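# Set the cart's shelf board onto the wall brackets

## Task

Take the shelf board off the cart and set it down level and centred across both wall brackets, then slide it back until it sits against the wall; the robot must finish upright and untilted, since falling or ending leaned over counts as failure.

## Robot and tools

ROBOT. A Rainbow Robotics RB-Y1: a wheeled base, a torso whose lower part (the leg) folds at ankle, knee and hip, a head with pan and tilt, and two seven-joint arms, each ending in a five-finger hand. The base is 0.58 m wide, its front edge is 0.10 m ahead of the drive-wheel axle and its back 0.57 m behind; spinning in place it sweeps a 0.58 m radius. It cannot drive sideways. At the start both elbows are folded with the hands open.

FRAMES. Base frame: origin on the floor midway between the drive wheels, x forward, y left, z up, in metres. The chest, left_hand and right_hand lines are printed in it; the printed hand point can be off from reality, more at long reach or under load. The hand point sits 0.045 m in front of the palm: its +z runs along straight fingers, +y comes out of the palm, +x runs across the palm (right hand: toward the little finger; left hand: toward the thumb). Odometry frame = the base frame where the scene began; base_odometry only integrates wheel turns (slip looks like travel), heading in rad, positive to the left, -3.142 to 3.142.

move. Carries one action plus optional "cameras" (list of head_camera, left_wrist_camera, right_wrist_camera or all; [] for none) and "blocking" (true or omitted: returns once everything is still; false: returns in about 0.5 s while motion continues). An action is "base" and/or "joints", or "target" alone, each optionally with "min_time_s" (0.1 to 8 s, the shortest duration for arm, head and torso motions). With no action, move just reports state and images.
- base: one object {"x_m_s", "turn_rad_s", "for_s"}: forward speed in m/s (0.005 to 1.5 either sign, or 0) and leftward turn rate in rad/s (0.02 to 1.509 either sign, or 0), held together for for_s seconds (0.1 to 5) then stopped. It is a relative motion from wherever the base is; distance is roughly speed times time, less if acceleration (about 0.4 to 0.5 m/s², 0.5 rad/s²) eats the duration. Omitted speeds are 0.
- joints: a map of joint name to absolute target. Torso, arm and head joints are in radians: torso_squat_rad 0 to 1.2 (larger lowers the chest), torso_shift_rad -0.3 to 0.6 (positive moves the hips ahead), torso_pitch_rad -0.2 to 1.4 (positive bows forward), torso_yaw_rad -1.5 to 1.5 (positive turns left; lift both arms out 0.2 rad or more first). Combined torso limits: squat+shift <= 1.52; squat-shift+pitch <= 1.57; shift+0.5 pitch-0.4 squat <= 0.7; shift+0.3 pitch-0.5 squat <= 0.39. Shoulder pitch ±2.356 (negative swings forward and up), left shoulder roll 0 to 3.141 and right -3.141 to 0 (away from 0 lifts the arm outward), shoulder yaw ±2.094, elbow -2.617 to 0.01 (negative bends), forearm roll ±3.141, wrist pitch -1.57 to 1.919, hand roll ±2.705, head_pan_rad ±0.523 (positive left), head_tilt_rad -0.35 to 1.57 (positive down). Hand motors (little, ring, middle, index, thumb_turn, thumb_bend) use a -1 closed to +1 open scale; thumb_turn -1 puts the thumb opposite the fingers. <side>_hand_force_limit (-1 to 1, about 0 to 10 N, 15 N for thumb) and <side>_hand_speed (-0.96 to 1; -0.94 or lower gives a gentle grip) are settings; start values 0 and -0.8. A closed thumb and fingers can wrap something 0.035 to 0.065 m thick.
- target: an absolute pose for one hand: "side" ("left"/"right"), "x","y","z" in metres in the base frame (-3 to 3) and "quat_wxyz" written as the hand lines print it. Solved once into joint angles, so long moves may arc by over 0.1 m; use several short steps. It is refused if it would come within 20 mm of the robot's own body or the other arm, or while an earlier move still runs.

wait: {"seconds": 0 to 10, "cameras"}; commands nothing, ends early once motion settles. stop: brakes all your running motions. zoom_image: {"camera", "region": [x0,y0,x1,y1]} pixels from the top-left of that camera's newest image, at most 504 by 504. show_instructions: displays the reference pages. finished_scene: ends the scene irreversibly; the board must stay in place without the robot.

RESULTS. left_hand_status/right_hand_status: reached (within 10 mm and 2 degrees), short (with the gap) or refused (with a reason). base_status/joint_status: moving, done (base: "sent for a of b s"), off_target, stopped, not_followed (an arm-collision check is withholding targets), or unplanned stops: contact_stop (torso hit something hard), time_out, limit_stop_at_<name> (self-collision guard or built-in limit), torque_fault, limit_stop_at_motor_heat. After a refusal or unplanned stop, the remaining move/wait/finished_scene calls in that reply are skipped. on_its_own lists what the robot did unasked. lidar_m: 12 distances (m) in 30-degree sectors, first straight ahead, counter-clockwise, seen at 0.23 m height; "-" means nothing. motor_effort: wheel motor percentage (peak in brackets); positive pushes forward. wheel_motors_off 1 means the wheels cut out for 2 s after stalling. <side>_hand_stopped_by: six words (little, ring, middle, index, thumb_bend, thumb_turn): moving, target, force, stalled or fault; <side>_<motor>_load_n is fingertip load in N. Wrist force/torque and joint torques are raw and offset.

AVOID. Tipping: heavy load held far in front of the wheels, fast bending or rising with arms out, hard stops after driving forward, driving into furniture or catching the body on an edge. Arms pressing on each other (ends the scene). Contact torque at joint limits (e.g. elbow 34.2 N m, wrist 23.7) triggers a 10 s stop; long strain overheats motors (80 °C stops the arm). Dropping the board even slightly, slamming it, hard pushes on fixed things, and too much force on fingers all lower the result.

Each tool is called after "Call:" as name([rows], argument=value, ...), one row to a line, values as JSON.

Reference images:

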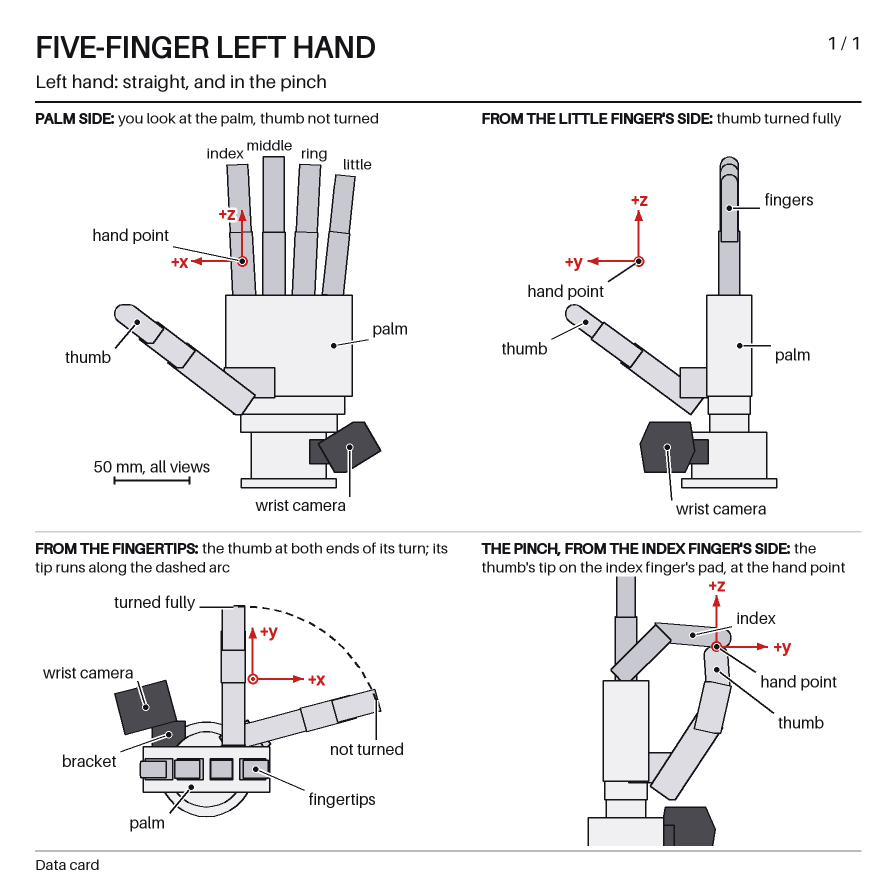

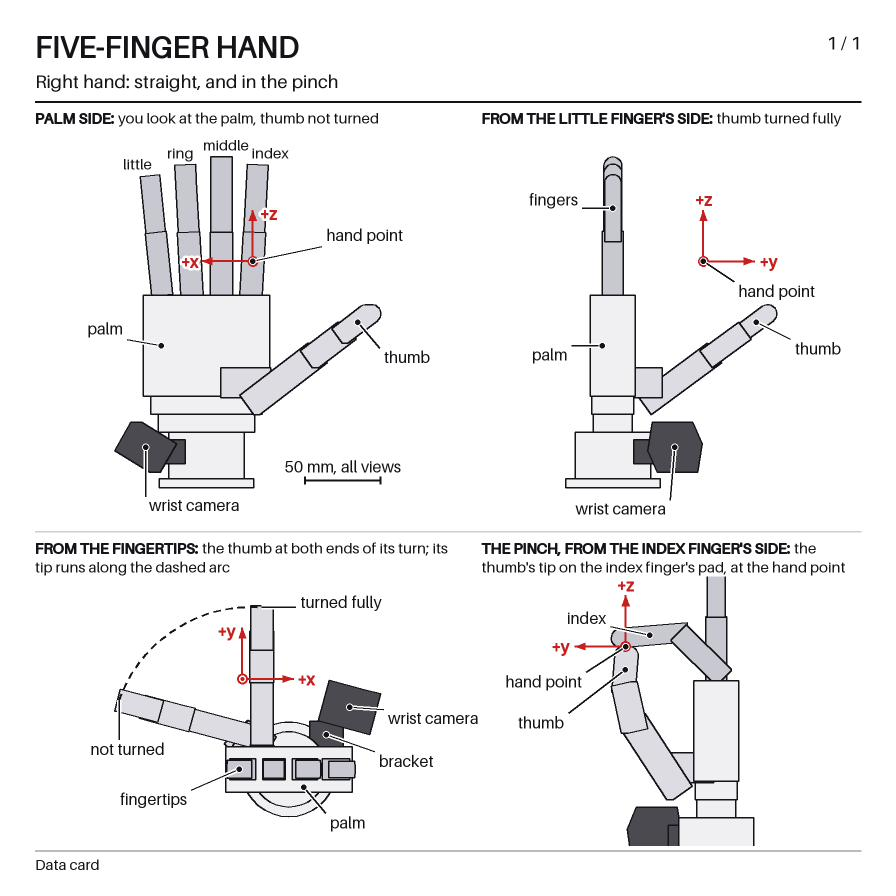

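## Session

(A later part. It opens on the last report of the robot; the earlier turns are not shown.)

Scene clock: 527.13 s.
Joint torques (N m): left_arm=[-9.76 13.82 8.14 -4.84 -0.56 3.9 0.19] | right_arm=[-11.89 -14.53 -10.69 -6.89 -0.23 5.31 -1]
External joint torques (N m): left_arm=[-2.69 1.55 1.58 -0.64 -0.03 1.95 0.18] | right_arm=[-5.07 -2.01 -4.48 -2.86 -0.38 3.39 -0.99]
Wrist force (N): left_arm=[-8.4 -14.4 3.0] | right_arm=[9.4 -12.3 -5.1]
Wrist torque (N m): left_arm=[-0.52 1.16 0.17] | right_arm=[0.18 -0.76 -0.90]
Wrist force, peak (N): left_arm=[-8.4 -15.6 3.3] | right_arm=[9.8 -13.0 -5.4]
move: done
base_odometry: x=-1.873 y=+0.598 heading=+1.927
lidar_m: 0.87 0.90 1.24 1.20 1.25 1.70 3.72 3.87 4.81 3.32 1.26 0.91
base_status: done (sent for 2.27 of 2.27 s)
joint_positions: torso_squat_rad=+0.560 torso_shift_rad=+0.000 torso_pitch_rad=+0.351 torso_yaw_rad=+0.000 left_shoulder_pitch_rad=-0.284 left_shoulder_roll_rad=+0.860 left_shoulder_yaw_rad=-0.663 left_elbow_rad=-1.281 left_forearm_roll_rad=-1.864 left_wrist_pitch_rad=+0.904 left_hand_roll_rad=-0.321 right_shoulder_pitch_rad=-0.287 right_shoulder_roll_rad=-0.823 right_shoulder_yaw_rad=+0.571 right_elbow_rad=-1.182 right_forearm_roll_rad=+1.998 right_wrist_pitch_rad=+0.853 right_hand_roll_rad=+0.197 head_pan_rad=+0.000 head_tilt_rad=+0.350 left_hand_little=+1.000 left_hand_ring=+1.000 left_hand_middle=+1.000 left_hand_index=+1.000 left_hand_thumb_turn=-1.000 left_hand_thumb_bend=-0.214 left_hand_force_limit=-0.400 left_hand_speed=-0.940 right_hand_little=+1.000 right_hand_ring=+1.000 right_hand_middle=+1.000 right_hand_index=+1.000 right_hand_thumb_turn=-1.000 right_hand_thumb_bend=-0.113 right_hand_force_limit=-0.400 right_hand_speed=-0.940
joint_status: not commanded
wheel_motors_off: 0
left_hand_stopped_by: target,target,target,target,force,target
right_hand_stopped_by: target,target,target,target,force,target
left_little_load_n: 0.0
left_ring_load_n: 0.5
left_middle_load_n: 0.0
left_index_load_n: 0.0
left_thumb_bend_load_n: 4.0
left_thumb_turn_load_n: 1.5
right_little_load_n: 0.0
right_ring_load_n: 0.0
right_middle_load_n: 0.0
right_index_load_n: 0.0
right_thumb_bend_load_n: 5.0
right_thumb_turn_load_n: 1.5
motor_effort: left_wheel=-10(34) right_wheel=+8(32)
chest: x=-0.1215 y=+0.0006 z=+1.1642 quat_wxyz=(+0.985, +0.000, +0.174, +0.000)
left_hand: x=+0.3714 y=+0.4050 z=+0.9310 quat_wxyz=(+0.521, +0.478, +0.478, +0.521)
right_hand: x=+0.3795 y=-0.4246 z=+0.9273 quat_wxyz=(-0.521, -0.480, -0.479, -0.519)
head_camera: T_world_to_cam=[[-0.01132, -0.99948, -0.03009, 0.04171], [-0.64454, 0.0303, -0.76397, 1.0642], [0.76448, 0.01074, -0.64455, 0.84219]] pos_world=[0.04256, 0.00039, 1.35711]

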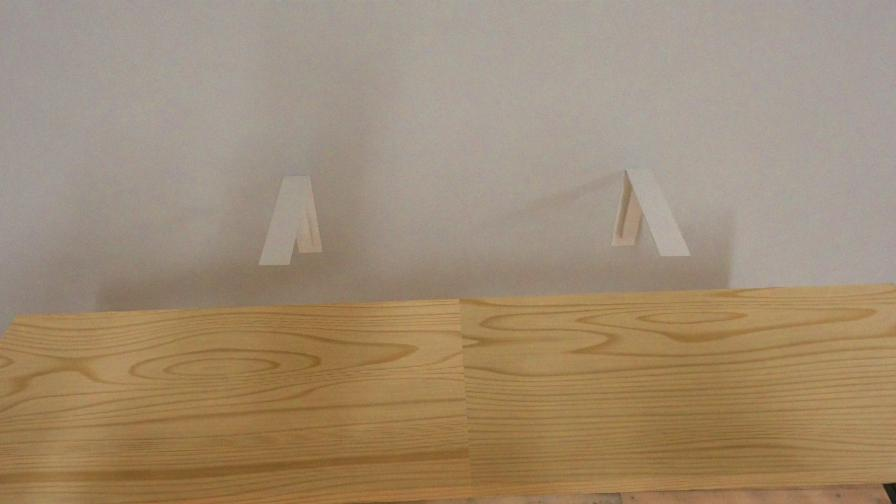

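Call:
move(base={"turn_rad_s": -0.086, "for_s": 0.5})

Call:
move(base={"x_m_s": 0.1, "for_s": 1.2}, cameras=["head_camera"])

Call:
zoom_image(camera="head_camera", region=[230, 180, 370, 320])

Call:
zoom_image(camera="head_camera", region=[620, 180, 760, 320])

Scene clock: 603.40 s.
Joint torques (N m): left_arm=[-9.56 13.63 8.53 -4.62 -0.62 3.78 0.17] | right_arm=[-12.15 -14.47 -10.82 -6.9 -0.24 5.26 -0.98]
External joint torques (N m): left_arm=[-2.48 1.37 1.97 -0.42 -0.09 1.83 0.16] | right_arm=[-5.33 -1.95 -4.61 -2.87 -0.38 3.34 -0.97]
Wrist force (N): left_arm=[-9.0 -14.8 2.7] | right_arm=[9.6 -12.5 -5.1]
Wrist torque (N m): left_arm=[-0.57 1.24 0.17] | right_arm=[0.17 -0.78 -0.92]
Wrist force, peak (N): left_arm=[-9.6 -14.8 3.3] | right_arm=[9.5 -13.0 -5.1]
move: done
base_odometry: x=-1.873 y=+0.598 heading=+1.885
lidar_m: 0.87 0.90 1.20 1.20 1.24 1.64 3.72 3.84 4.87 3.79 1.31 0.92
base_status: done (sent for 0.5 of 0.5 s)
joint_positions: torso_squat_rad=+0.560 torso_shift_rad=+0.000 torso_pitch_rad=+0.351 torso_yaw_rad=+0.000 left_shoulder_pitch_rad=-0.284 left_shoulder_roll_rad=+0.860 left_shoulder_yaw_rad=-0.663 left_elbow_rad=-1.281 left_forearm_roll_rad=-1.864 left_wrist_pitch_rad=+0.904 left_hand_roll_rad=-0.321 right_shoulder_pitch_rad=-0.287 right_shoulder_roll_rad=-0.823 right_shoulder_yaw_rad=+0.571 right_elbow_rad=-1.182 right_forearm_roll_rad=+1.998 right_wrist_pitch_rad=+0.853 right_hand_roll_rad=+0.197 head_pan_rad=+0.000 head_tilt_rad=+0.350 left_hand_little=+1.000 left_hand_ring=+1.000 left_hand_middle=+1.000 left_hand_index=+1.000 left_hand_thumb_turn=-1.000 left_hand_thumb_bend=-0.214 left_hand_force_limit=-0.400 left_hand_speed=-0.940 right_hand_little=+1.000 right_hand_ring=+1.000 right_hand_middle=+1.000 right_hand_index=+1.000 right_hand_thumb_turn=-1.000 right_hand_thumb_bend=-0.113 right_hand_force_limit=-0.400 right_hand_speed=-0.940
joint_status: not commanded
wheel_motors_off: 0
left_hand_stopped_by: target,target,target,target,force,target
right_hand_stopped_by: target,target,target,target,force,target
left_little_load_n: 0.0
left_ring_load_n: 0.0
left_middle_load_n: 0.0
left_index_load_n: 0.0
left_thumb_bend_load_n: 4.5
left_thumb_turn_load_n: 1.0
right_little_load_n: 0.0
right_ring_load_n: 0.0
right_middle_load_n: 0.0
right_index_load_n: 0.0
right_thumb_bend_load_n: 5.0
right_thumb_turn_load_n: 1.5
motor_effort: left_wheel=+8(27) right_wheel=-13(23)
chest: x=-0.1215 y=+0.0006 z=+1.1642 quat_wxyz=(+0.985, +0.000, +0.174, +0.000)
left_hand: x=+0.3714 y=+0.4050 z=+0.9310 quat_wxyz=(+0.521, +0.478, +0.478, +0.521)
right_hand: x=+0.3795 y=-0.4246 z=+0.9273 quat_wxyz=(-0.521, -0.480, -0.479, -0.519)
pictures: none

Scene clock: 605.27 s.
Joint torques (N m): left_arm=[-9.8 13.63 8.72 -4.75 -0.58 3.8 0.13] | right_arm=[-11.93 -14.66 -10.78 -6.91 -0.36 5.3 -0.98]
External joint torques (N m): left_arm=[-2.73 1.37 2.16 -0.55 -0.05 1.85 0.13] | right_arm=[-5.11 -2.13 -4.57 -2.88 -0.5 3.38 -0.98]
Wrist force (N): left_arm=[-8.8 -14.4 2.8] | right_arm=[9.5 -12.8 -5.1]
Wrist torque (N m): left_arm=[-0.51 1.21 0.16] | right_arm=[0.13 -0.76 -0.94]
Wrist force, peak (N): left_arm=[-9.7 -15.1 2.3] | right_arm=[9.5 -13.1 -6.1]
move: done
base_odometry: x=-1.910 y=+0.712 heading=+1.885
lidar_m: 0.75 0.77 1.03 1.21 1.24 1.65 3.84 3.95 4.88 3.33 1.14 0.80
base_status: done (sent for 1.2 of 1.2 s)
joint_positions: torso_squat_rad=+0.560 torso_shift_rad=+0.000 torso_pitch_rad=+0.351 torso_yaw_rad=+0.000 left_shoulder_pitch_rad=-0.284 left_shoulder_roll_rad=+0.860 left_shoulder_yaw_rad=-0.663 left_elbow_rad=-1.281 left_forearm_roll_rad=-1.864 left_wrist_pitch_rad=+0.904 left_hand_roll_rad=-0.321 right_shoulder_pitch_rad=-0.287 right_shoulder_roll_rad=-0.823 right_shoulder_yaw_rad=+0.571 right_elbow_rad=-1.182 right_forearm_roll_rad=+1.998 right_wrist_pitch_rad=+0.853 right_hand_roll_rad=+0.197 head_pan_rad=+0.000 head_tilt_rad=+0.350 left_hand_little=+1.000 left_hand_ring=+1.000 left_hand_middle=+1.000 left_hand_index=+1.000 left_hand_thumb_turn=-1.000 left_hand_thumb_bend=-0.214 left_hand_force_limit=-0.400 left_hand_speed=-0.940 right_hand_little=+1.000 right_hand_ring=+1.000 right_hand_middle=+1.000 right_hand_index=+1.000 right_hand_thumb_turn=-1.000 right_hand_thumb_bend=-0.113 right_hand_force_limit=-0.400 right_hand_speed=-0.940
joint_status: not commanded
wheel_motors_off: 0
left_hand_stopped_by: target,target,target,target,force,target
right_hand_stopped_by: target,target,target,target,force,target
left_little_load_n: 0.0
left_ring_load_n: 0.0
left_middle_load_n: 0.0
left_index_load_n: 0.0
left_thumb_bend_load_n: 4.5
left_thumb_turn_load_n: 1.5
right_little_load_n: 0.5
right_ring_load_n: 0.0
right_middle_load_n: 0.5
right_index_load_n: 0.0
right_thumb_bend_load_n: 5.0
right_thumb_turn_load_n: 1.5
motor_effort: left_wheel=-5(36) right_wheel=-1(29)
chest: x=-0.1214 y=+0.0006 z=+1.1642 quat_wxyz=(+0.985, +0.000, +0.175, +0.000)
left_hand: x=+0.3714 y=+0.4050 z=+0.9310 quat_wxyz=(+0.521, +0.478, +0.478, +0.521)
right_hand: x=+0.3795 y=-0.4246 z=+0.9272 quat_wxyz=(-0.521, -0.480, -0.479, -0.519)
head_camera: T_world_to_cam=[[-0.01126, -0.99949, -0.03001, 0.0416], [-0.64455, 0.0302, -0.76397, 1.06427], [0.76448, 0.01074, -0.64455, 0.84211]] pos_world=[0.04266, 0.00039, 1.35711]

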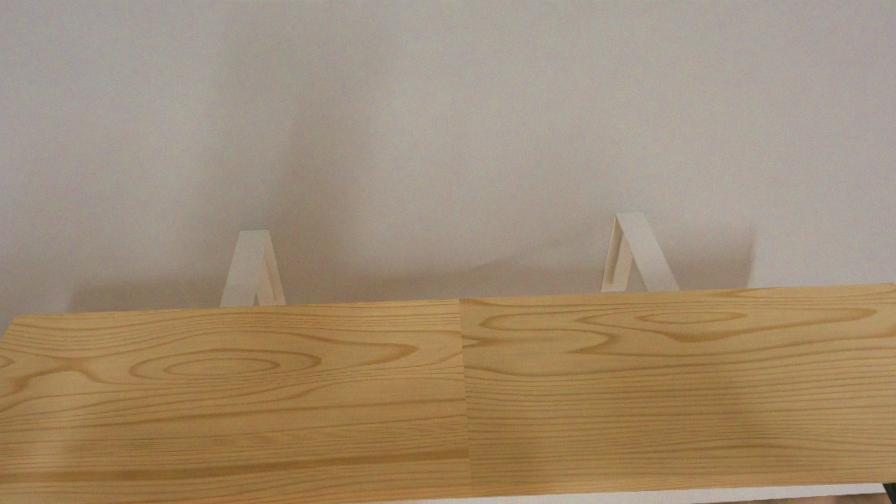

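Scaled by 3.600.

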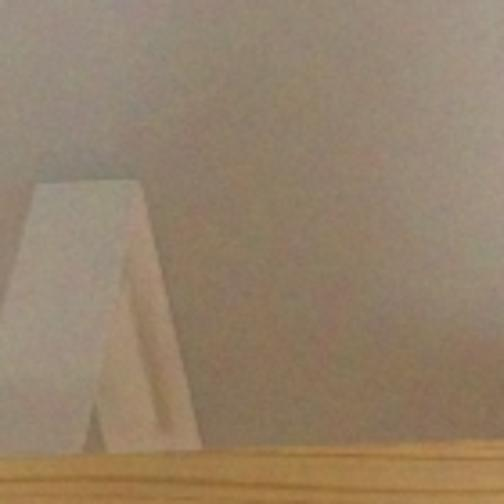

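Scaled by 3.600.

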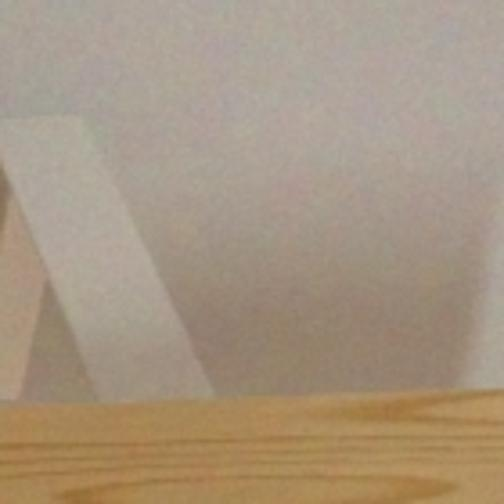

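Call:
move(base={"x_m_s": 0.08, "for_s": 2.2})

Call:
move(base={"turn_rad_s": 0.05, "for_s": 0.48}, cameras=["head_camera", "left_wrist_camera", "right_wrist_camera"])

Scene clock: 627.63 s.
Joint torques (N m): left_arm=[-9.91 13.51 8.62 -4.75 -0.56 3.78 0.28] | right_arm=[-12.04 -14.8 -10.89 -6.9 -0.31 5.3 -1]
External joint torques (N m): left_arm=[-2.83 1.25 2.06 -0.55 -0.03 1.82 0.27] | right_arm=[-5.22 -2.27 -4.68 -2.86 -0.45 3.38 -0.99]
Wrist force (N): left_arm=[-9.0 -14.7 2.7] | right_arm=[9.7 -12.4 -5.1]
Wrist torque (N m): left_arm=[-0.54 1.24 0.13] | right_arm=[0.21 -0.77 -0.93]
Wrist force, peak (N): left_arm=[-9.0 -15.0 2.4] | right_arm=[10.2 -12.8 -6.5]
move: done
base_odometry: x=-1.964 y=+0.880 heading=+1.885
lidar_m: 0.58 0.59 0.80 1.21 1.25 1.66 4.02 4.13 4.86 2.87 0.88 0.62
base_status: done (sent for 2.2 of 2.2 s)
joint_positions: torso_squat_rad=+0.560 torso_shift_rad=+0.000 torso_pitch_rad=+0.351 torso_yaw_rad=+0.000 left_shoulder_pitch_rad=-0.284 left_shoulder_roll_rad=+0.860 left_shoulder_yaw_rad=-0.663 left_elbow_rad=-1.281 left_forearm_roll_rad=-1.864 left_wrist_pitch_rad=+0.904 left_hand_roll_rad=-0.321 right_shoulder_pitch_rad=-0.288 right_shoulder_roll_rad=-0.823 right_shoulder_yaw_rad=+0.571 right_elbow_rad=-1.182 right_forearm_roll_rad=+1.998 right_wrist_pitch_rad=+0.853 right_hand_roll_rad=+0.197 head_pan_rad=+0.000 head_tilt_rad=+0.350 left_hand_little=+1.000 left_hand_ring=+1.000 left_hand_middle=+1.000 left_hand_index=+1.000 left_hand_thumb_turn=-1.000 left_hand_thumb_bend=-0.214 left_hand_force_limit=-0.400 left_hand_speed=-0.940 right_hand_little=+1.000 right_hand_ring=+1.000 right_hand_middle=+1.000 right_hand_index=+1.000 right_hand_thumb_turn=-1.000 right_hand_thumb_bend=-0.113 right_hand_force_limit=-0.400 right_hand_speed=-0.940
joint_status: not commanded
wheel_motors_off: 0
left_hand_stopped_by: target,target,target,target,force,target
right_hand_stopped_by: target,target,target,target,force,target
left_little_load_n: 0.0
left_ring_load_n: 0.0
left_middle_load_n: 0.0
left_index_load_n: 0.0
left_thumb_bend_load_n: 4.0
left_thumb_turn_load_n: 1.0
right_little_load_n: 0.0
right_ring_load_n: 0.0
right_middle_load_n: 0.0
right_index_load_n: 0.0
right_thumb_bend_load_n: 5.0
right_thumb_turn_load_n: 1.5
motor_effort: left_wheel=-2(22) right_wheel=-1(23)
chest: x=-0.1214 y=+0.0006 z=+1.1642 quat_wxyz=(+0.985, +0.000, +0.175, +0.000)
left_hand: x=+0.3714 y=+0.4050 z=+0.9310 quat_wxyz=(+0.521, +0.478, +0.478, +0.521)
right_hand: x=+0.3795 y=-0.4246 z=+0.9272 quat_wxyz=(-0.521, -0.480, -0.479, -0.519)
pictures: none

Scene clock: 628.53 s.
Joint torques (N m): left_arm=[-9.96 13.22 8.19 -4.89 -0.68 3.76 0.05] | right_arm=[-11.77 -14.83 -10.87 -6.92 -0.28 5.38 -0.97]
External joint torques (N m): left_arm=[-2.88 0.95 1.63 -0.69 -0.15 1.81 0.05] | right_arm=[-4.94 -2.31 -4.67 -2.89 -0.42 3.46 -0.96]
Wrist force (N): left_arm=[-8.7 -14.5 2.8] | right_arm=[9.3 -12.4 -5.2]
Wrist torque (N m): left_arm=[-0.54 1.22 0.16] | right_arm=[0.20 -0.74 -0.93]
Wrist force, peak (N): left_arm=[-9.2 -14.7 2.9] | right_arm=[9.5 -12.8 -4.9]
move: done
base_odometry: x=-1.964 y=+0.880 heading=+1.908
lidar_m: 0.58 0.60 0.80 1.22 1.26 1.70 4.02 4.15 4.82 2.59 0.86 0.61
base_status: done (sent for 0.47 of 0.47 s)
joint_positions: torso_squat_rad=+0.560 torso_shift_rad=+0.000 torso_pitch_rad=+0.351 torso_yaw_rad=+0.000 left_shoulder_pitch_rad=-0.284 left_shoulder_roll_rad=+0.860 left_shoulder_yaw_rad=-0.663 left_elbow_rad=-1.281 left_forearm_roll_rad=-1.864 left_wrist_pitch_rad=+0.904 left_hand_roll_rad=-0.321 right_shoulder_pitch_rad=-0.288 right_shoulder_roll_rad=-0.823 right_shoulder_yaw_rad=+0.571 right_elbow_rad=-1.182 right_forearm_roll_rad=+1.998 right_wrist_pitch_rad=+0.853 right_hand_roll_rad=+0.197 head_pan_rad=+0.000 head_tilt_rad=+0.350 left_hand_little=+1.000 left_hand_ring=+1.000 left_hand_middle=+1.000 left_hand_index=+1.000 left_hand_thumb_turn=-1.000 left_hand_thumb_bend=-0.214 left_hand_force_limit=-0.400 left_hand_speed=-0.940 right_hand_little=+1.000 right_hand_ring=+1.000 right_hand_middle=+1.000 right_hand_index=+1.000 right_hand_thumb_turn=-1.000 right_hand_thumb_bend=-0.113 right_hand_force_limit=-0.400 right_hand_speed=-0.940
joint_status: not commanded
wheel_motors_off: 0
left_hand_stopped_by: target,target,target,target,force,target
right_hand_stopped_by: target,target,target,target,force,target
left_little_load_n: 0.0
left_ring_load_n: 0.0
left_middle_load_n: 0.0
left_index_load_n: 0.0
left_thumb_bend_load_n: 4.0
left_thumb_turn_load_n: 1.0
right_little_load_n: 0.0
right_ring_load_n: 0.0
right_middle_load_n: 0.0
right_index_load_n: 0.0
right_thumb_bend_load_n: 5.0
right_thumb_turn_load_n: 1.5
motor_effort: left_wheel=-10(22) right_wheel=+3(18)
chest: x=-0.1215 y=+0.0006 z=+1.1642 quat_wxyz=(+0.985, +0.000, +0.175, +0.000)
left_hand: x=+0.3714 y=+0.4050 z=+0.9310 quat_wxyz=(+0.521, +0.478, +0.478, +0.521)
right_hand: x=+0.3795 y=-0.4246 z=+0.9272 quat_wxyz=(-0.521, -0.480, -0.479, -0.519)
head_camera: T_world_to_cam=[[-0.01126, -0.99949, -0.03001, 0.0416], [-0.64455, 0.0302, -0.76397, 1.0642], [0.76448, 0.01074, -0.64455, 0.84219]] pos_world=[0.04256, 0.00039, 1.35711]
left_wrist_camera: T_world_to_cam=[[0.07565, 0.29952, -0.95109, 0.73879], [-0.53767, 0.81553, 0.21407, -0.33425], [0.83976, 0.49518, 0.22273, -0.60684]] pos_world=[0.274, 0.3518, 0.90937]
right_wrist_camera: T_world_to_cam=[[-0.06638, 0.25732, 0.96404, -0.75879], [-0.49496, -0.84741, 0.19211, -0.35107], [0.86638, -0.46441, 0.18361, -0.58024]] pos_world=[0.27857, -0.37172, 0.90548]

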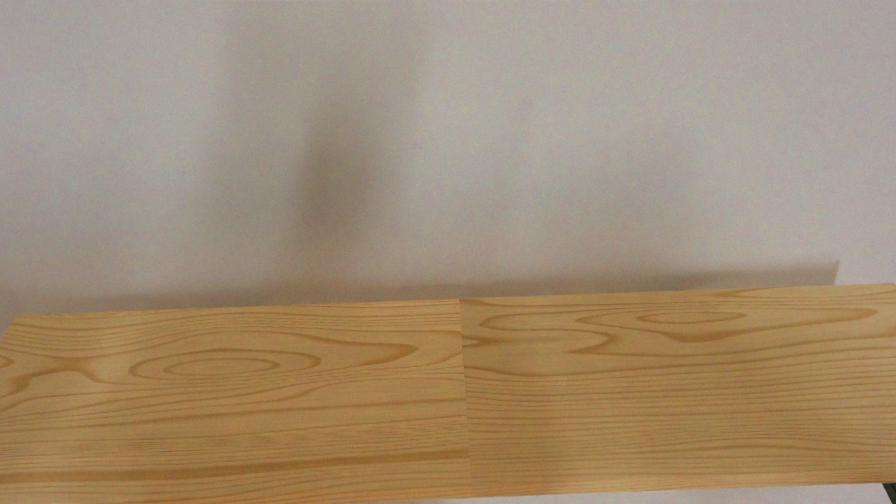

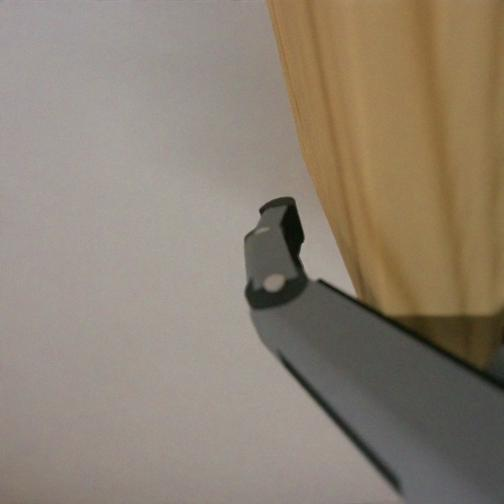

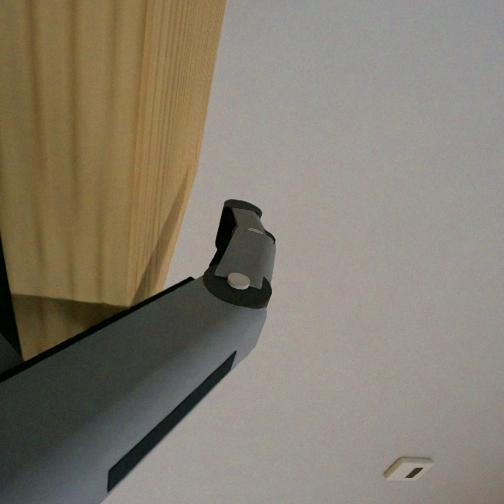

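Call:
move(base={"x_m_s": 0.05, "for_s": 0.7})

Call:
move(joints={"torso_squat_rad": 0.65}, min_time_s=2, cameras=["head_camera"])

Scene clock: 648.87 s.
Joint torques (N m): left_arm=[-9.66 13.85 8.33 -4.87 -0.55 3.78 0.18] | right_arm=[-11.9 -14.6 -10.97 -6.94 -0.19 5.3 -0.99]
External joint torques (N m): left_arm=[-2.58 1.58 1.77 -0.68 -0.02 1.83 0.17] | right_arm=[-5.07 -2.08 -4.76 -2.91 -0.34 3.38 -0.98]
Wrist force (N): left_arm=[-8.6 -14.8 2.9] | right_arm=[9.0 -12.7 -4.9]
Wrist torque (N m): left_arm=[-0.58 1.21 0.16] | right_arm=[0.14 -0.69 -0.97]
Wrist force, peak (N): left_arm=[-9.2 -14.9 2.5] | right_arm=[9.8 -12.5 -6.5]
move: done
base_odometry: x=-1.976 y=+0.913 heading=+1.909
lidar_m: 0.54 0.56 0.77 1.21 1.26 1.70 4.06 4.20 4.82 2.43 0.81 0.57
base_status: done (sent for 0.7 of 0.7 s)
joint_positions: torso_squat_rad=+0.560 torso_shift_rad=+0.000 torso_pitch_rad=+0.351 torso_yaw_rad=+0.000 left_shoulder_pitch_rad=-0.284 left_shoulder_roll_rad=+0.860 left_shoulder_yaw_rad=-0.663 left_elbow_rad=-1.281 left_forearm_roll_rad=-1.864 left_wrist_pitch_rad=+0.904 left_hand_roll_rad=-0.321 right_shoulder_pitch_rad=-0.288 right_shoulder_roll_rad=-0.823 right_shoulder_yaw_rad=+0.571 right_elbow_rad=-1.182 right_forearm_roll_rad=+1.998 right_wrist_pitch_rad=+0.853 right_hand_roll_rad=+0.197 head_pan_rad=+0.000 head_tilt_rad=+0.350 left_hand_little=+1.000 left_hand_ring=+1.000 left_hand_middle=+1.000 left_hand_index=+1.000 left_hand_thumb_turn=-1.000 left_hand_thumb_bend=-0.214 left_hand_force_limit=-0.400 left_hand_speed=-0.940 right_hand_little=+1.000 right_hand_ring=+1.000 right_hand_middle=+1.000 right_hand_index=+1.000 right_hand_thumb_turn=-1.000 right_hand_thumb_bend=-0.113 right_hand_force_limit=-0.400 right_hand_speed=-0.940
joint_status: not commanded
wheel_motors_off: 0
left_hand_stopped_by: target,target,target,target,force,target
right_hand_stopped_by: target,target,target,target,force,target
left_little_load_n: 0.5
left_ring_load_n: 0.0
left_middle_load_n: 0.0
left_index_load_n: 0.0
left_thumb_bend_load_n: 4.5
left_thumb_turn_load_n: 1.0
right_little_load_n: 0.0
right_ring_load_n: 0.0
right_middle_load_n: 0.0
right_index_load_n: 0.0
right_thumb_bend_load_n: 5.0
right_thumb_turn_load_n: 1.5
motor_effort: left_wheel=+11(27) right_wheel=-8(23)
chest: x=-0.1215 y=+0.0006 z=+1.1642 quat_wxyz=(+0.985, +0.000, +0.174, +0.000)
left_hand: x=+0.3713 y=+0.4050 z=+0.9310 quat_wxyz=(+0.521, +0.478, +0.478, +0.521)
right_hand: x=+0.3795 y=-0.4246 z=+0.9273 quat_wxyz=(-0.521, -0.480, -0.479, -0.519)
pictures: none

Scene clock: 651.17 s.
Joint torques (N m): left_arm=[-9.78 13.4 7.98 -5.01 -0.61 3.74 0.15] | right_arm=[-12.07 -14.93 -11.03 -7.04 -0.29 5.37 -0.95]
External joint torques (N m): left_arm=[-2.7 1.14 1.42 -0.81 -0.08 1.78 0.14] | right_arm=[-5.24 -2.41 -4.82 -3 -0.43 3.45 -0.94]
Wrist force (N): left_arm=[-8.3 -14.6 2.8] | right_arm=[8.9 -12.7 -5.2]
Wrist torque (N m): left_arm=[-0.53 1.14 0.16] | right_arm=[0.15 -0.68 -0.97]
Wrist force, peak (N): left_arm=[-8.8 -15.0 2.7] | right_arm=[9.2 -12.9 -5.4]
move: done
base_odometry: x=-1.976 y=+0.913 heading=+1.909
lidar_m: 0.54 0.56 0.76 1.22 1.25 1.70 4.05 4.18 4.82 2.43 0.81 0.57
base_status: not commanded
joint_positions: torso_squat_rad=+0.650 torso_shift_rad=+0.000 torso_pitch_rad=+0.351 torso_yaw_rad=+0.000 left_shoulder_pitch_rad=-0.284 left_shoulder_roll_rad=+0.860 left_shoulder_yaw_rad=-0.663 left_elbow_rad=-1.281 left_forearm_roll_rad=-1.864 left_wrist_pitch_rad=+0.904 left_hand_roll_rad=-0.321 right_shoulder_pitch_rad=-0.288 right_shoulder_roll_rad=-0.823 right_shoulder_yaw_rad=+0.571 right_elbow_rad=-1.182 right_forearm_roll_rad=+1.998 right_wrist_pitch_rad=+0.853 right_hand_roll_rad=+0.197 head_pan_rad=+0.000 head_tilt_rad=+0.350 left_hand_little=+1.000 left_hand_ring=+1.000 left_hand_middle=+1.000 left_hand_index=+1.000 left_hand_thumb_turn=-1.000 left_hand_thumb_bend=-0.214 left_hand_force_limit=-0.400 left_hand_speed=-0.940 right_hand_little=+1.000 right_hand_ring=+1.000 right_hand_middle=+1.000 right_hand_index=+1.000 right_hand_thumb_turn=-1.000 right_hand_thumb_bend=-0.113 right_hand_force_limit=-0.400 right_hand_speed=-0.940
joint_status: all done
wheel_motors_off: 0
left_hand_stopped_by: target,target,target,target,force,target
right_hand_stopped_by: target,target,target,target,force,target
left_little_load_n: 0.0
left_ring_load_n: 0.0
left_middle_load_n: 0.0
left_index_load_n: 0.0
left_thumb_bend_load_n: 4.5
left_thumb_turn_load_n: 1.0
right_little_load_n: 0.0
right_ring_load_n: 0.0
right_middle_load_n: 0.0
right_index_load_n: 0.0
right_thumb_bend_load_n: 4.5
right_thumb_turn_load_n: 1.5
motor_effort: left_wheel=+12(13) right_wheel=-8(9)
chest: x=-0.1216 y=+0.0006 z=+1.1284 quat_wxyz=(+0.985, +0.000, +0.174, +0.000)
left_hand: x=+0.3713 y=+0.4049 z=+0.8953 quat_wxyz=(+0.521, +0.478, +0.478, +0.521)
right_hand: x=+0.3794 y=-0.4246 z=+0.8916 quat_wxyz=(-0.521, -0.480, -0.479, -0.519)
head_camera: T_world_to_cam=[[-0.01117, -0.99948, -0.03008, 0.04061], [-0.64433, 0.0302, -0.76415, 1.03703], [0.76466, 0.01085, -0.64434, 0.81904]] pos_world=[0.04235, 0.00039, 1.32141]

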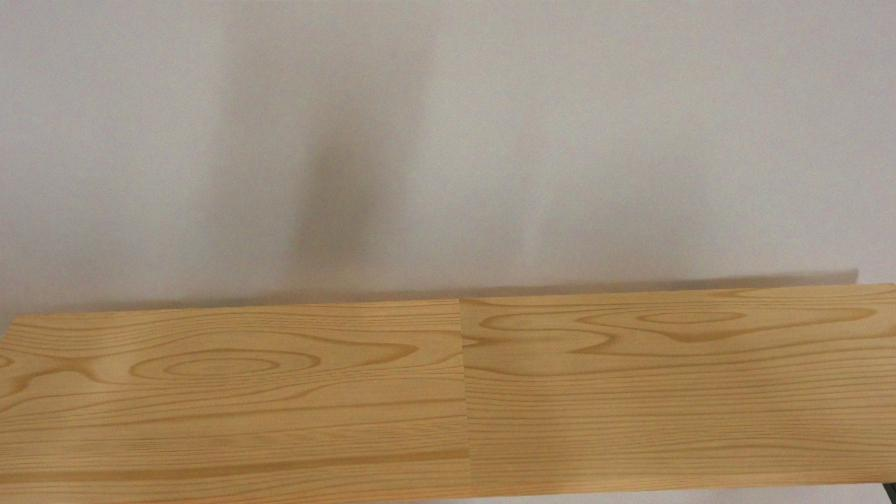

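Call:
move(joints={"torso_squat_rad": 0.675}, min_time_s=1.5)

Call:
move(joints={"torso_squat_rad": 0.695}, min_time_s=1.5)

Scene clock: 664.97 s.
Joint torques (N m): left_arm=[-9.68 13.8 8.8 -4.85 -0.68 3.79 0.15] | right_arm=[-11.91 -15 -10.81 -6.95 -0.17 5.3 -1.08]
External joint torques (N m): left_arm=[-2.6 1.54 2.24 -0.66 -0.15 1.84 0.14] | right_arm=[-5.08 -2.48 -4.6 -2.92 -0.31 3.38 -1.07]
Wrist force (N): left_arm=[-8.5 -14.6 3.0] | right_arm=[9.3 -12.8 -5.4]
Wrist torque (N m): left_arm=[-0.52 1.20 0.16] | right_arm=[0.13 -0.74 -0.96]
Wrist force, peak (N): left_arm=[-8.7 -15.0 2.6] | right_arm=[9.3 -12.8 -5.4]
move: done
base_odometry: x=-1.976 y=+0.913 heading=+1.909
lidar_m: 0.53 0.56 0.75 1.21 1.26 1.70 4.05 4.20 4.82 2.43 0.80 0.57
base_status: not commanded
joint_positions: torso_squat_rad=+0.675 torso_shift_rad=+0.000 torso_pitch_rad=+0.351 torso_yaw_rad=+0.000 left_shoulder_pitch_rad=-0.284 left_shoulder_roll_rad=+0.860 left_shoulder_yaw_rad=-0.663 left_elbow_rad=-1.281 left_forearm_roll_rad=-1.864 left_wrist_pitch_rad=+0.904 left_hand_roll_rad=-0.321 right_shoulder_pitch_rad=-0.288 right_shoulder_roll_rad=-0.823 right_shoulder_yaw_rad=+0.571 right_elbow_rad=-1.182 right_forearm_roll_rad=+1.998 right_wrist_pitch_rad=+0.853 right_hand_roll_rad=+0.197 head_pan_rad=+0.000 head_tilt_rad=+0.350 left_hand_little=+1.000 left_hand_ring=+1.000 left_hand_middle=+1.000 left_hand_index=+1.000 left_hand_thumb_turn=-1.000 left_hand_thumb_bend=-0.214 left_hand_force_limit=-0.400 left_hand_speed=-0.940 right_hand_little=+1.000 right_hand_ring=+1.000 right_hand_middle=+1.000 right_hand_index=+1.000 right_hand_thumb_turn=-1.000 right_hand_thumb_bend=-0.113 right_hand_force_limit=-0.400 right_hand_speed=-0.940
joint_status: all done
wheel_motors_off: 0
left_hand_stopped_by: target,target,target,target,force,target
right_hand_stopped_by: target,target,target,target,force,target
left_little_load_n: 0.0
left_ring_load_n: 0.0
left_middle_load_n: 0.0
left_index_load_n: 0.0
left_thumb_bend_load_n: 4.5
left_thumb_turn_load_n: 1.0
right_little_load_n: 0.0
right_ring_load_n: 0.0
right_middle_load_n: 0.0
right_index_load_n: 0.0
right_thumb_bend_load_n: 5.0
right_thumb_turn_load_n: 2.0
motor_effort: left_wheel=+11(13) right_wheel=-8(9)
chest: x=-0.1216 y=+0.0006 z=+1.1176 quat_wxyz=(+0.985, +0.000, +0.174, +0.000)
left_hand: x=+0.3713 y=+0.4049 z=+0.8846 quat_wxyz=(+0.521, +0.478, +0.478, +0.521)
right_hand: x=+0.3794 y=-0.4246 z=+0.8809 quat_wxyz=(-0.521, -0.480, -0.479, -0.519)
pictures: none

Scene clock: 666.77 s.
Joint torques (N m): left_arm=[-9.54 13.39 8.68 -4.8 -0.61 3.68 0.22] | right_arm=[-11.82 -14.78 -10.99 -6.98 -0.2 5.32 -1.05]
External joint torques (N m): left_arm=[-2.46 1.12 2.12 -0.6 -0.08 1.73 0.21] | right_arm=[-4.99 -2.25 -4.78 -2.94 -0.35 3.4 -1.04]
Wrist force (N): left_arm=[-8.6 -14.5 2.7] | right_arm=[9.3 -12.5 -5.0]
Wrist torque (N m): left_arm=[-0.48 1.19 0.14] | right_arm=[0.18 -0.75 -0.96]
Wrist force, peak (N): left_arm=[-8.3 -15.1 3.0] | right_arm=[9.5 -12.7 -5.0]
move: done
base_odometry: x=-1.976 y=+0.913 heading=+1.909
lidar_m: 0.54 0.56 0.76 1.22 1.25 1.71 4.06 4.20 4.81 2.43 0.80 0.58
base_status: not commanded
joint_positions: torso_squat_rad=+0.695 torso_shift_rad=+0.000 torso_pitch_rad=+0.351 torso_yaw_rad=+0.000 left_shoulder_pitch_rad=-0.284 left_shoulder_roll_rad=+0.860 left_shoulder_yaw_rad=-0.663 left_elbow_rad=-1.281 left_forearm_roll_rad=-1.864 left_wrist_pitch_rad=+0.904 left_hand_roll_rad=-0.321 right_shoulder_pitch_rad=-0.288 right_shoulder_roll_rad=-0.823 right_shoulder_yaw_rad=+0.571 right_elbow_rad=-1.182 right_forearm_roll_rad=+1.998 right_wrist_pitch_rad=+0.853 right_hand_roll_rad=+0.197 head_pan_rad=+0.000 head_tilt_rad=+0.350 left_hand_little=+1.000 left_hand_ring=+1.000 left_hand_middle=+1.000 left_hand_index=+1.000 left_hand_thumb_turn=-1.000 left_hand_thumb_bend=-0.214 left_hand_force_limit=-0.400 left_hand_speed=-0.940 right_hand_little=+1.000 right_hand_ring=+1.000 right_hand_middle=+1.000 right_hand_index=+1.000 right_hand_thumb_turn=-1.000 right_hand_thumb_bend=-0.113 right_hand_force_limit=-0.400 right_hand_speed=-0.940
joint_status: all done
wheel_motors_off: 0
left_hand_stopped_by: target,target,target,target,force,target
right_hand_stopped_by: target,target,target,target,force,target
left_little_load_n: 0.0
left_ring_load_n: 0.0
left_middle_load_n: 0.0
left_index_load_n: 0.0
left_thumb_bend_load_n: 4.5
left_thumb_turn_load_n: 1.0
right_little_load_n: 0.0
right_ring_load_n: 0.0
right_middle_load_n: -0.5
right_index_load_n: 0.0
right_thumb_bend_load_n: 5.0
right_thumb_turn_load_n: 2.0
motor_effort: left_wheel=+12(13) right_wheel=-8(9)
chest: x=-0.1216 y=+0.0006 z=+1.1088 quat_wxyz=(+0.985, +0.000, +0.174, +0.000)
left_hand: x=+0.3713 y=+0.4049 z=+0.8757 quat_wxyz=(+0.521, +0.478, +0.478, +0.521)
right_hand: x=+0.3794 y=-0.4246 z=+0.8720 quat_wxyz=(-0.521, -0.480, -0.479, -0.519)
pictures: none

Call:
move(joints={"torso_squat_rad": 0.71}, min_time_s=1.5)

Call:
move(joints={"torso_squat_rad": 0.722}, min_time_s=1.5)

Call:
move(joints={"torso_squat_rad": 0.734}, min_time_s=1.5)

Scene clock: 671.33 s.
Joint torques (N m): left_arm=[-10.1 13.67 8.38 -4.8 -0.64 3.82 0.05] | right_arm=[-11.84 -14.72 -10.92 -6.93 -0.18 5.32 -1.04]
External joint torques (N m): left_arm=[-3.02 1.41 1.82 -0.6 -0.11 1.87 0.04] | right_arm=[-5.01 -2.2 -4.71 -2.89 -0.33 3.4 -1.03]
Wrist force (N): left_arm=[-8.2 -14.7 2.6] | right_arm=[9.2 -12.6 -5.0]
Wrist torque (N m): left_arm=[-0.53 1.12 0.18] | right_arm=[0.17 -0.73 -0.95]
Wrist force, peak (N): left_arm=[-8.7 -15.0 2.9] | right_arm=[9.1 -12.8 -5.4]
move: done
base_odometry: x=-1.976 y=+0.913 heading=+1.909
lidar_m: 0.54 0.56 0.76 1.22 1.26 1.70 4.06 4.20 4.82 2.43 0.80 0.57
base_status: not commanded
joint_positions: torso_squat_rad=+0.710 torso_shift_rad=+0.000 torso_pitch_rad=+0.351 torso_yaw_rad=+0.000 left_shoulder_pitch_rad=-0.284 left_shoulder_roll_rad=+0.860 left_shoulder_yaw_rad=-0.663 left_elbow_rad=-1.281 left_forearm_roll_rad=-1.864 left_wrist_pitch_rad=+0.904 left_hand_roll_rad=-0.321 right_shoulder_pitch_rad=-0.288 right_shoulder_roll_rad=-0.823 right_shoulder_yaw_rad=+0.571 right_elbow_rad=-1.182 right_forearm_roll_rad=+1.998 right_wrist_pitch_rad=+0.853 right_hand_roll_rad=+0.197 head_pan_rad=+0.000 head_tilt_rad=+0.350 left_hand_little=+1.000 left_hand_ring=+1.000 left_hand_middle=+1.000 left_hand_index=+1.000 left_hand_thumb_turn=-1.000 left_hand_thumb_bend=-0.214 left_hand_force_limit=-0.400 left_hand_speed=-0.940 right_hand_little=+1.000 right_hand_ring=+1.000 right_hand_middle=+1.000 right_hand_index=+1.000 right_hand_thumb_turn=-1.000 right_hand_thumb_bend=-0.113 right_hand_force_limit=-0.400 right_hand_speed=-0.940
joint_status: all done
wheel_motors_off: 0
left_hand_stopped_by: target,target,target,target,force,target
right_hand_stopped_by: target,target,target,target,force,target
left_little_load_n: 0.0
left_ring_load_n: 0.0
left_middle_load_n: 0.0
left_index_load_n: 0.0
left_thumb_bend_load_n: 4.5
left_thumb_turn_load_n: 1.0
right_little_load_n: 0.0
right_ring_load_n: 0.0
right_middle_load_n: 0.0
right_index_load_n: 0.0
right_thumb_bend_load_n: 5.0
right_thumb_turn_load_n: 1.5
motor_effort: left_wheel=+11(13) right_wheel=-8(9)
chest: x=-0.1216 y=+0.0006 z=+1.1020 quat_wxyz=(+0.985, +0.000, +0.174, +0.000)
left_hand: x=+0.3713 y=+0.4049 z=+0.8690 quat_wxyz=(+0.521, +0.478, +0.478, +0.521)
right_hand: x=+0.3794 y=-0.4246 z=+0.8652 quat_wxyz=(-0.521, -0.480, -0.479, -0.519)
pictures: none

Scene clock: 673.13 s.
Joint torques (N m): left_arm=[-9.38 13.5 8.59 -4.8 -0.62 3.77 0.18] | right_arm=[-11.83 -14.69 -10.95 -6.84 -0.23 5.34 -0.91]
External joint torques (N m): left_arm=[-2.3 1.24 2.03 -0.6 -0.09 1.82 0.17] | right_arm=[-5.01 -2.17 -4.75 -2.81 -0.38 3.42 -0.9]
Wrist force (N): left_arm=[-8.4 -14.4 2.7] | right_arm=[9.2 -12.6 -4.9]
Wrist torque (N m): left_arm=[-0.50 1.15 0.14] | right_arm=[0.15 -0.72 -0.97]
Wrist force, peak (N): left_arm=[-8.6 -14.8 2.9] | right_arm=[9.4 -12.9 -5.4]
move: done
base_odometry: x=-1.976 y=+0.913 heading=+1.909
lidar_m: 0.54 0.56 0.75 1.22 1.26 1.71 4.05 4.19 4.81 2.43 0.81 0.57
base_status: not commanded
joint_positions: torso_squat_rad=+0.722 torso_shift_rad=+0.000 torso_pitch_rad=+0.351 torso_yaw_rad=+0.000 left_shoulder_pitch_rad=-0.284 left_shoulder_roll_rad=+0.860 left_shoulder_yaw_rad=-0.663 left_elbow_rad=-1.281 left_forearm_roll_rad=-1.864 left_wrist_pitch_rad=+0.904 left_hand_roll_rad=-0.321 right_shoulder_pitch_rad=-0.288 right_shoulder_roll_rad=-0.823 right_shoulder_yaw_rad=+0.571 right_elbow_rad=-1.182 right_forearm_roll_rad=+1.998 right_wrist_pitch_rad=+0.853 right_hand_roll_rad=+0.197 head_pan_rad=+0.000 head_tilt_rad=+0.350 left_hand_little=+1.000 left_hand_ring=+1.000 left_hand_middle=+1.000 left_hand_index=+1.000 left_hand_thumb_turn=-1.000 left_hand_thumb_bend=-0.214 left_hand_force_limit=-0.400 left_hand_speed=-0.940 right_hand_little=+1.000 right_hand_ring=+1.000 right_hand_middle=+1.000 right_hand_index=+1.000 right_hand_thumb_turn=-1.000 right_hand_thumb_bend=-0.113 right_hand_force_limit=-0.400 right_hand_speed=-0.940
joint_status: all done
wheel_motors_off: 0
left_hand_stopped_by: target,target,target,target,force,target
right_hand_stopped_by: target,target,target,target,force,target
left_little_load_n: -0.5
left_ring_load_n: -0.5
left_middle_load_n: 0.0
left_index_load_n: 0.0
left_thumb_bend_load_n: 4.5
left_thumb_turn_load_n: 1.0
right_little_load_n: 0.0
right_ring_load_n: 0.0
right_middle_load_n: 0.5
right_index_load_n: 0.0
right_thumb_bend_load_n: 5.0
right_thumb_turn_load_n: 1.5
motor_effort: left_wheel=+11(13) right_wheel=-8(9)
chest: x=-0.1216 y=+0.0006 z=+1.0965 quat_wxyz=(+0.985, +0.000, +0.174, +0.000)
left_hand: x=+0.3713 y=+0.4049 z=+0.8634 quat_wxyz=(+0.521, +0.478, +0.478, +0.521)
right_hand: x=+0.3794 y=-0.4246 z=+0.8597 quat_wxyz=(-0.521, -0.480, -0.479, -0.519)
pictures: none

Scene clock: 674.93 s.
Joint torques (N m): left_arm=[-9.86 13.57 8.49 -4.75 -0.74 3.77 0.11] | right_arm=[-11.93 -14.95 -11.03 -6.85 -0.22 5.33 -0.97]
External joint torques (N m): left_arm=[-2.77 1.31 1.92 -0.55 -0.21 1.82 0.1] | right_arm=[-5.1 -2.42 -4.82 -2.82 -0.36 3.41 -0.96]
Wrist force (N): left_arm=[-8.5 -14.3 2.6] | right_arm=[9.0 -12.6 -5.0]
Wrist torque (N m): left_arm=[-0.47 1.18 0.14] | right_arm=[0.16 -0.70 -0.96]
Wrist force, peak (N): left_arm=[-8.4 -14.8 2.9] | right_arm=[9.3 -12.9 -5.1]
move: done
base_odometry: x=-1.976 y=+0.913 heading=+1.909
lidar_m: 0.55 0.57 0.76 1.22 1.26 1.70 4.06 4.20 4.82 2.44 0.81 0.57
base_status: not commanded
joint_positions: torso_squat_rad=+0.734 torso_shift_rad=+0.000 torso_pitch_rad=+0.351 torso_yaw_rad=+0.000 left_shoulder_pitch_rad=-0.284 left_shoulder_roll_rad=+0.860 left_shoulder_yaw_rad=-0.663 left_elbow_rad=-1.281 left_forearm_roll_rad=-1.864 left_wrist_pitch_rad=+0.904 left_hand_roll_rad=-0.321 right_shoulder_pitch_rad=-0.288 right_shoulder_roll_rad=-0.823 right_shoulder_yaw_rad=+0.571 right_elbow_rad=-1.182 right_forearm_roll_rad=+1.998 right_wrist_pitch_rad=+0.853 right_hand_roll_rad=+0.197 head_pan_rad=+0.000 head_tilt_rad=+0.350 left_hand_little=+1.000 left_hand_ring=+1.000 left_hand_middle=+1.000 left_hand_index=+1.000 left_hand_thumb_turn=-1.000 left_hand_thumb_bend=-0.214 left_hand_force_limit=-0.400 left_hand_speed=-0.940 right_hand_little=+1.000 right_hand_ring=+1.000 right_hand_middle=+1.000 right_hand_index=+1.000 right_hand_thumb_turn=-1.000 right_hand_thumb_bend=-0.113 right_hand_force_limit=-0.400 right_hand_speed=-0.940
joint_status: all done
wheel_motors_off: 0
left_hand_stopped_by: target,target,target,target,force,target
right_hand_stopped_by: target,target,target,target,force,target
left_little_load_n: 0.0
left_ring_load_n: 0.0
left_middle_load_n: 0.0
left_index_load_n: 0.0
left_thumb_bend_load_n: 4.5
left_thumb_turn_load_n: 1.0
right_little_load_n: 0.0
right_ring_load_n: 0.0
right_middle_load_n: 0.0
right_index_load_n: 0.0
right_thumb_bend_load_n: 5.0
right_thumb_turn_load_n: 1.5
motor_effort: left_wheel=+11(13) right_wheel=-7(9)
chest: x=-0.1216 y=+0.0006 z=+1.0909 quat_wxyz=(+0.985, +0.000, +0.174, +0.000)
left_hand: x=+0.3713 y=+0.4049 z=+0.8579 quat_wxyz=(+0.521, +0.478, +0.478, +0.521)
right_hand: x=+0.3794 y=-0.4246 z=+0.8541 quat_wxyz=(-0.521, -0.480, -0.479, -0.519)
pictures: none

Call:
move(joints={"torso_squat_rad": 0.744}, min_time_s=1.5)

Call:
move(joints={"torso_squat_rad": 0.754}, min_time_s=1.5, cameras=["head_camera"])

Scene clock: 679.10 s.
Joint torques (N m): left_arm=[-10.08 13.48 8.39 -4.85 -0.51 3.77 0.17] | right_arm=[-11.98 -14.73 -10.92 -6.93 -0.18 5.35 -1.06]
External joint torques (N m): left_arm=[-2.99 1.22 1.83 -0.66 0.02 1.81 0.16] | right_arm=[-5.15 -2.21 -4.71 -2.9 -0.33 3.43 -1.05]
Wrist force (N): left_arm=[-8.6 -14.7 3.0] | right_arm=[9.2 -12.8 -5.3]
Wrist torque (N m): left_arm=[-0.58 1.19 0.16] | right_arm=[0.12 -0.72 -0.97]
Wrist force, peak (N): left_arm=[-8.5 -14.8 2.8] | right_arm=[9.3 -12.9 -5.4]
move: done
base_odometry: x=-1.976 y=+0.913 heading=+1.909
lidar_m: 0.54 0.56 0.75 1.22 1.26 1.70 4.05 4.20 4.82 2.43 0.80 0.58
base_status: not commanded
joint_positions: torso_squat_rad=+0.744 torso_shift_rad=+0.000 torso_pitch_rad=+0.351 torso_yaw_rad=+0.000 left_shoulder_pitch_rad=-0.284 left_shoulder_roll_rad=+0.860 left_shoulder_yaw_rad=-0.663 left_elbow_rad=-1.281 left_forearm_roll_rad=-1.864 left_wrist_pitch_rad=+0.904 left_hand_roll_rad=-0.321 right_shoulder_pitch_rad=-0.288 right_shoulder_roll_rad=-0.823 right_shoulder_yaw_rad=+0.571 right_elbow_rad=-1.182 right_forearm_roll_rad=+1.998 right_wrist_pitch_rad=+0.853 right_hand_roll_rad=+0.197 head_pan_rad=+0.000 head_tilt_rad=+0.350 left_hand_little=+1.000 left_hand_ring=+1.000 left_hand_middle=+1.000 left_hand_index=+1.000 left_hand_thumb_turn=-1.000 left_hand_thumb_bend=-0.214 left_hand_force_limit=-0.400 left_hand_speed=-0.940 right_hand_little=+1.000 right_hand_ring=+1.000 right_hand_middle=+1.000 right_hand_index=+1.000 right_hand_thumb_turn=-1.000 right_hand_thumb_bend=-0.113 right_hand_force_limit=-0.400 right_hand_speed=-0.940
joint_status: all done
wheel_motors_off: 0
left_hand_stopped_by: target,target,target,target,force,target
right_hand_stopped_by: target,target,target,target,force,target
left_little_load_n: 0.0
left_ring_load_n: 0.0
left_middle_load_n: 0.0
left_index_load_n: 0.0
left_thumb_bend_load_n: 4.5
left_thumb_turn_load_n: 1.0
right_little_load_n: 0.0
right_ring_load_n: 0.0
right_middle_load_n: 0.0
right_index_load_n: 0.0
right_thumb_bend_load_n: 5.0
right_thumb_turn_load_n: 1.5
motor_effort: left_wheel=+11(13) right_wheel=-9(9)
chest: x=-0.1216 y=+0.0006 z=+1.0862 quat_wxyz=(+0.985, +0.000, +0.174, +0.000)
left_hand: x=+0.3713 y=+0.4049 z=+0.8531 quat_wxyz=(+0.521, +0.478, +0.478, +0.521)
right_hand: x=+0.3794 y=-0.4246 z=+0.8494 quat_wxyz=(-0.521, -0.480, -0.479, -0.519)
pictures: none

Scene clock: 680.90 s.
Joint torques (N m): left_arm=[-9.74 13.7 8.39 -4.69 -0.48 3.66 0.27] | right_arm=[-11.93 -14.55 -11.09 -7.04 -0.34 5.3 -0.99]
External joint torques (N m): left_arm=[-2.66 1.44 1.83 -0.5 0.05 1.71 0.27] | right_arm=[-5.1 -2.03 -4.88 -3.01 -0.48 3.37 -0.98]
Wrist force (N): left_arm=[-8.2 -14.7 3.0] | right_arm=[9.1 -12.6 -5.1]
Wrist torque (N m): left_arm=[-0.57 1.13 0.16] | right_arm=[0.17 -0.71 -0.98]
Wrist force, peak (N): left_arm=[-8.6 -14.8 2.9] | right_arm=[9.2 -12.9 -5.3]
move: done
base_odometry: x=-1.976 y=+0.913 heading=+1.909
lidar_m: 0.54 0.56 0.76 1.21 1.26 1.71 4.05 4.19 4.83 2.43 0.81 0.57
base_status: not commanded
joint_positions: torso_squat_rad=+0.754 torso_shift_rad=+0.000 torso_pitch_rad=+0.351 torso_yaw_rad=+0.000 left_shoulder_pitch_rad=-0.284 left_shoulder_roll_rad=+0.860 left_shoulder_yaw_rad=-0.663 left_elbow_rad=-1.281 left_forearm_roll_rad=-1.864 left_wrist_pitch_rad=+0.904 left_hand_roll_rad=-0.321 right_shoulder_pitch_rad=-0.288 right_shoulder_roll_rad=-0.823 right_shoulder_yaw_rad=+0.571 right_elbow_rad=-1.182 right_forearm_roll_rad=+1.998 right_wrist_pitch_rad=+0.853 right_hand_roll_rad=+0.197 head_pan_rad=+0.000 head_tilt_rad=+0.350 left_hand_little=+1.000 left_hand_ring=+1.000 left_hand_middle=+1.000 left_hand_index=+1.000 left_hand_thumb_turn=-1.000 left_hand_thumb_bend=-0.214 left_hand_force_limit=-0.400 left_hand_speed=-0.940 right_hand_little=+1.000 right_hand_ring=+1.000 right_hand_middle=+1.000 right_hand_index=+1.000 right_hand_thumb_turn=-1.000 right_hand_thumb_bend=-0.113 right_hand_force_limit=-0.400 right_hand_speed=-0.940
joint_status: all done
wheel_motors_off: 0
left_hand_stopped_by: target,target,target,target,force,target
right_hand_stopped_by: target,target,target,target,force,target
left_little_load_n: 0.0
left_ring_load_n: 0.0
left_middle_load_n: 0.0
left_index_load_n: 0.0
left_thumb_bend_load_n: 4.0
left_thumb_turn_load_n: 1.5
right_little_load_n: 0.0
right_ring_load_n: 0.0
right_middle_load_n: 0.0
right_index_load_n: 0.0
right_thumb_bend_load_n: 5.0
right_thumb_turn_load_n: 1.5
motor_effort: left_wheel=+12(13) right_wheel=-8(9)
chest: x=-0.1216 y=+0.0006 z=+1.0814 quat_wxyz=(+0.985, +0.000, +0.174, +0.000)
left_hand: x=+0.3713 y=+0.4049 z=+0.8484 quat_wxyz=(+0.521, +0.478, +0.478, +0.521)
right_hand: x=+0.3794 y=-0.4247 z=+0.8446 quat_wxyz=(-0.521, -0.480, -0.479, -0.519)
head_camera: T_world_to_cam=[[-0.01117, -0.99948, -0.03008, 0.0392], [-0.64433, 0.0302, -0.76415, 1.00111], [0.76466, 0.01085, -0.64434, 0.78876]] pos_world=[0.04235, 0.00039, 1.27441]

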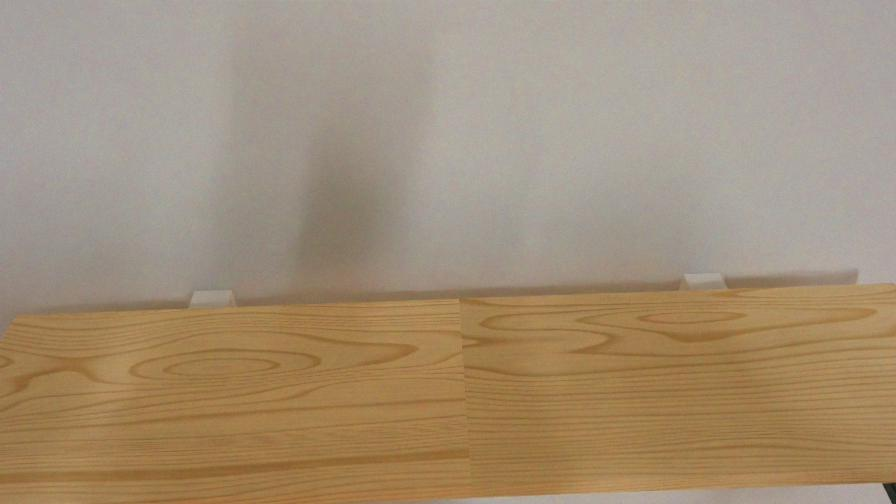

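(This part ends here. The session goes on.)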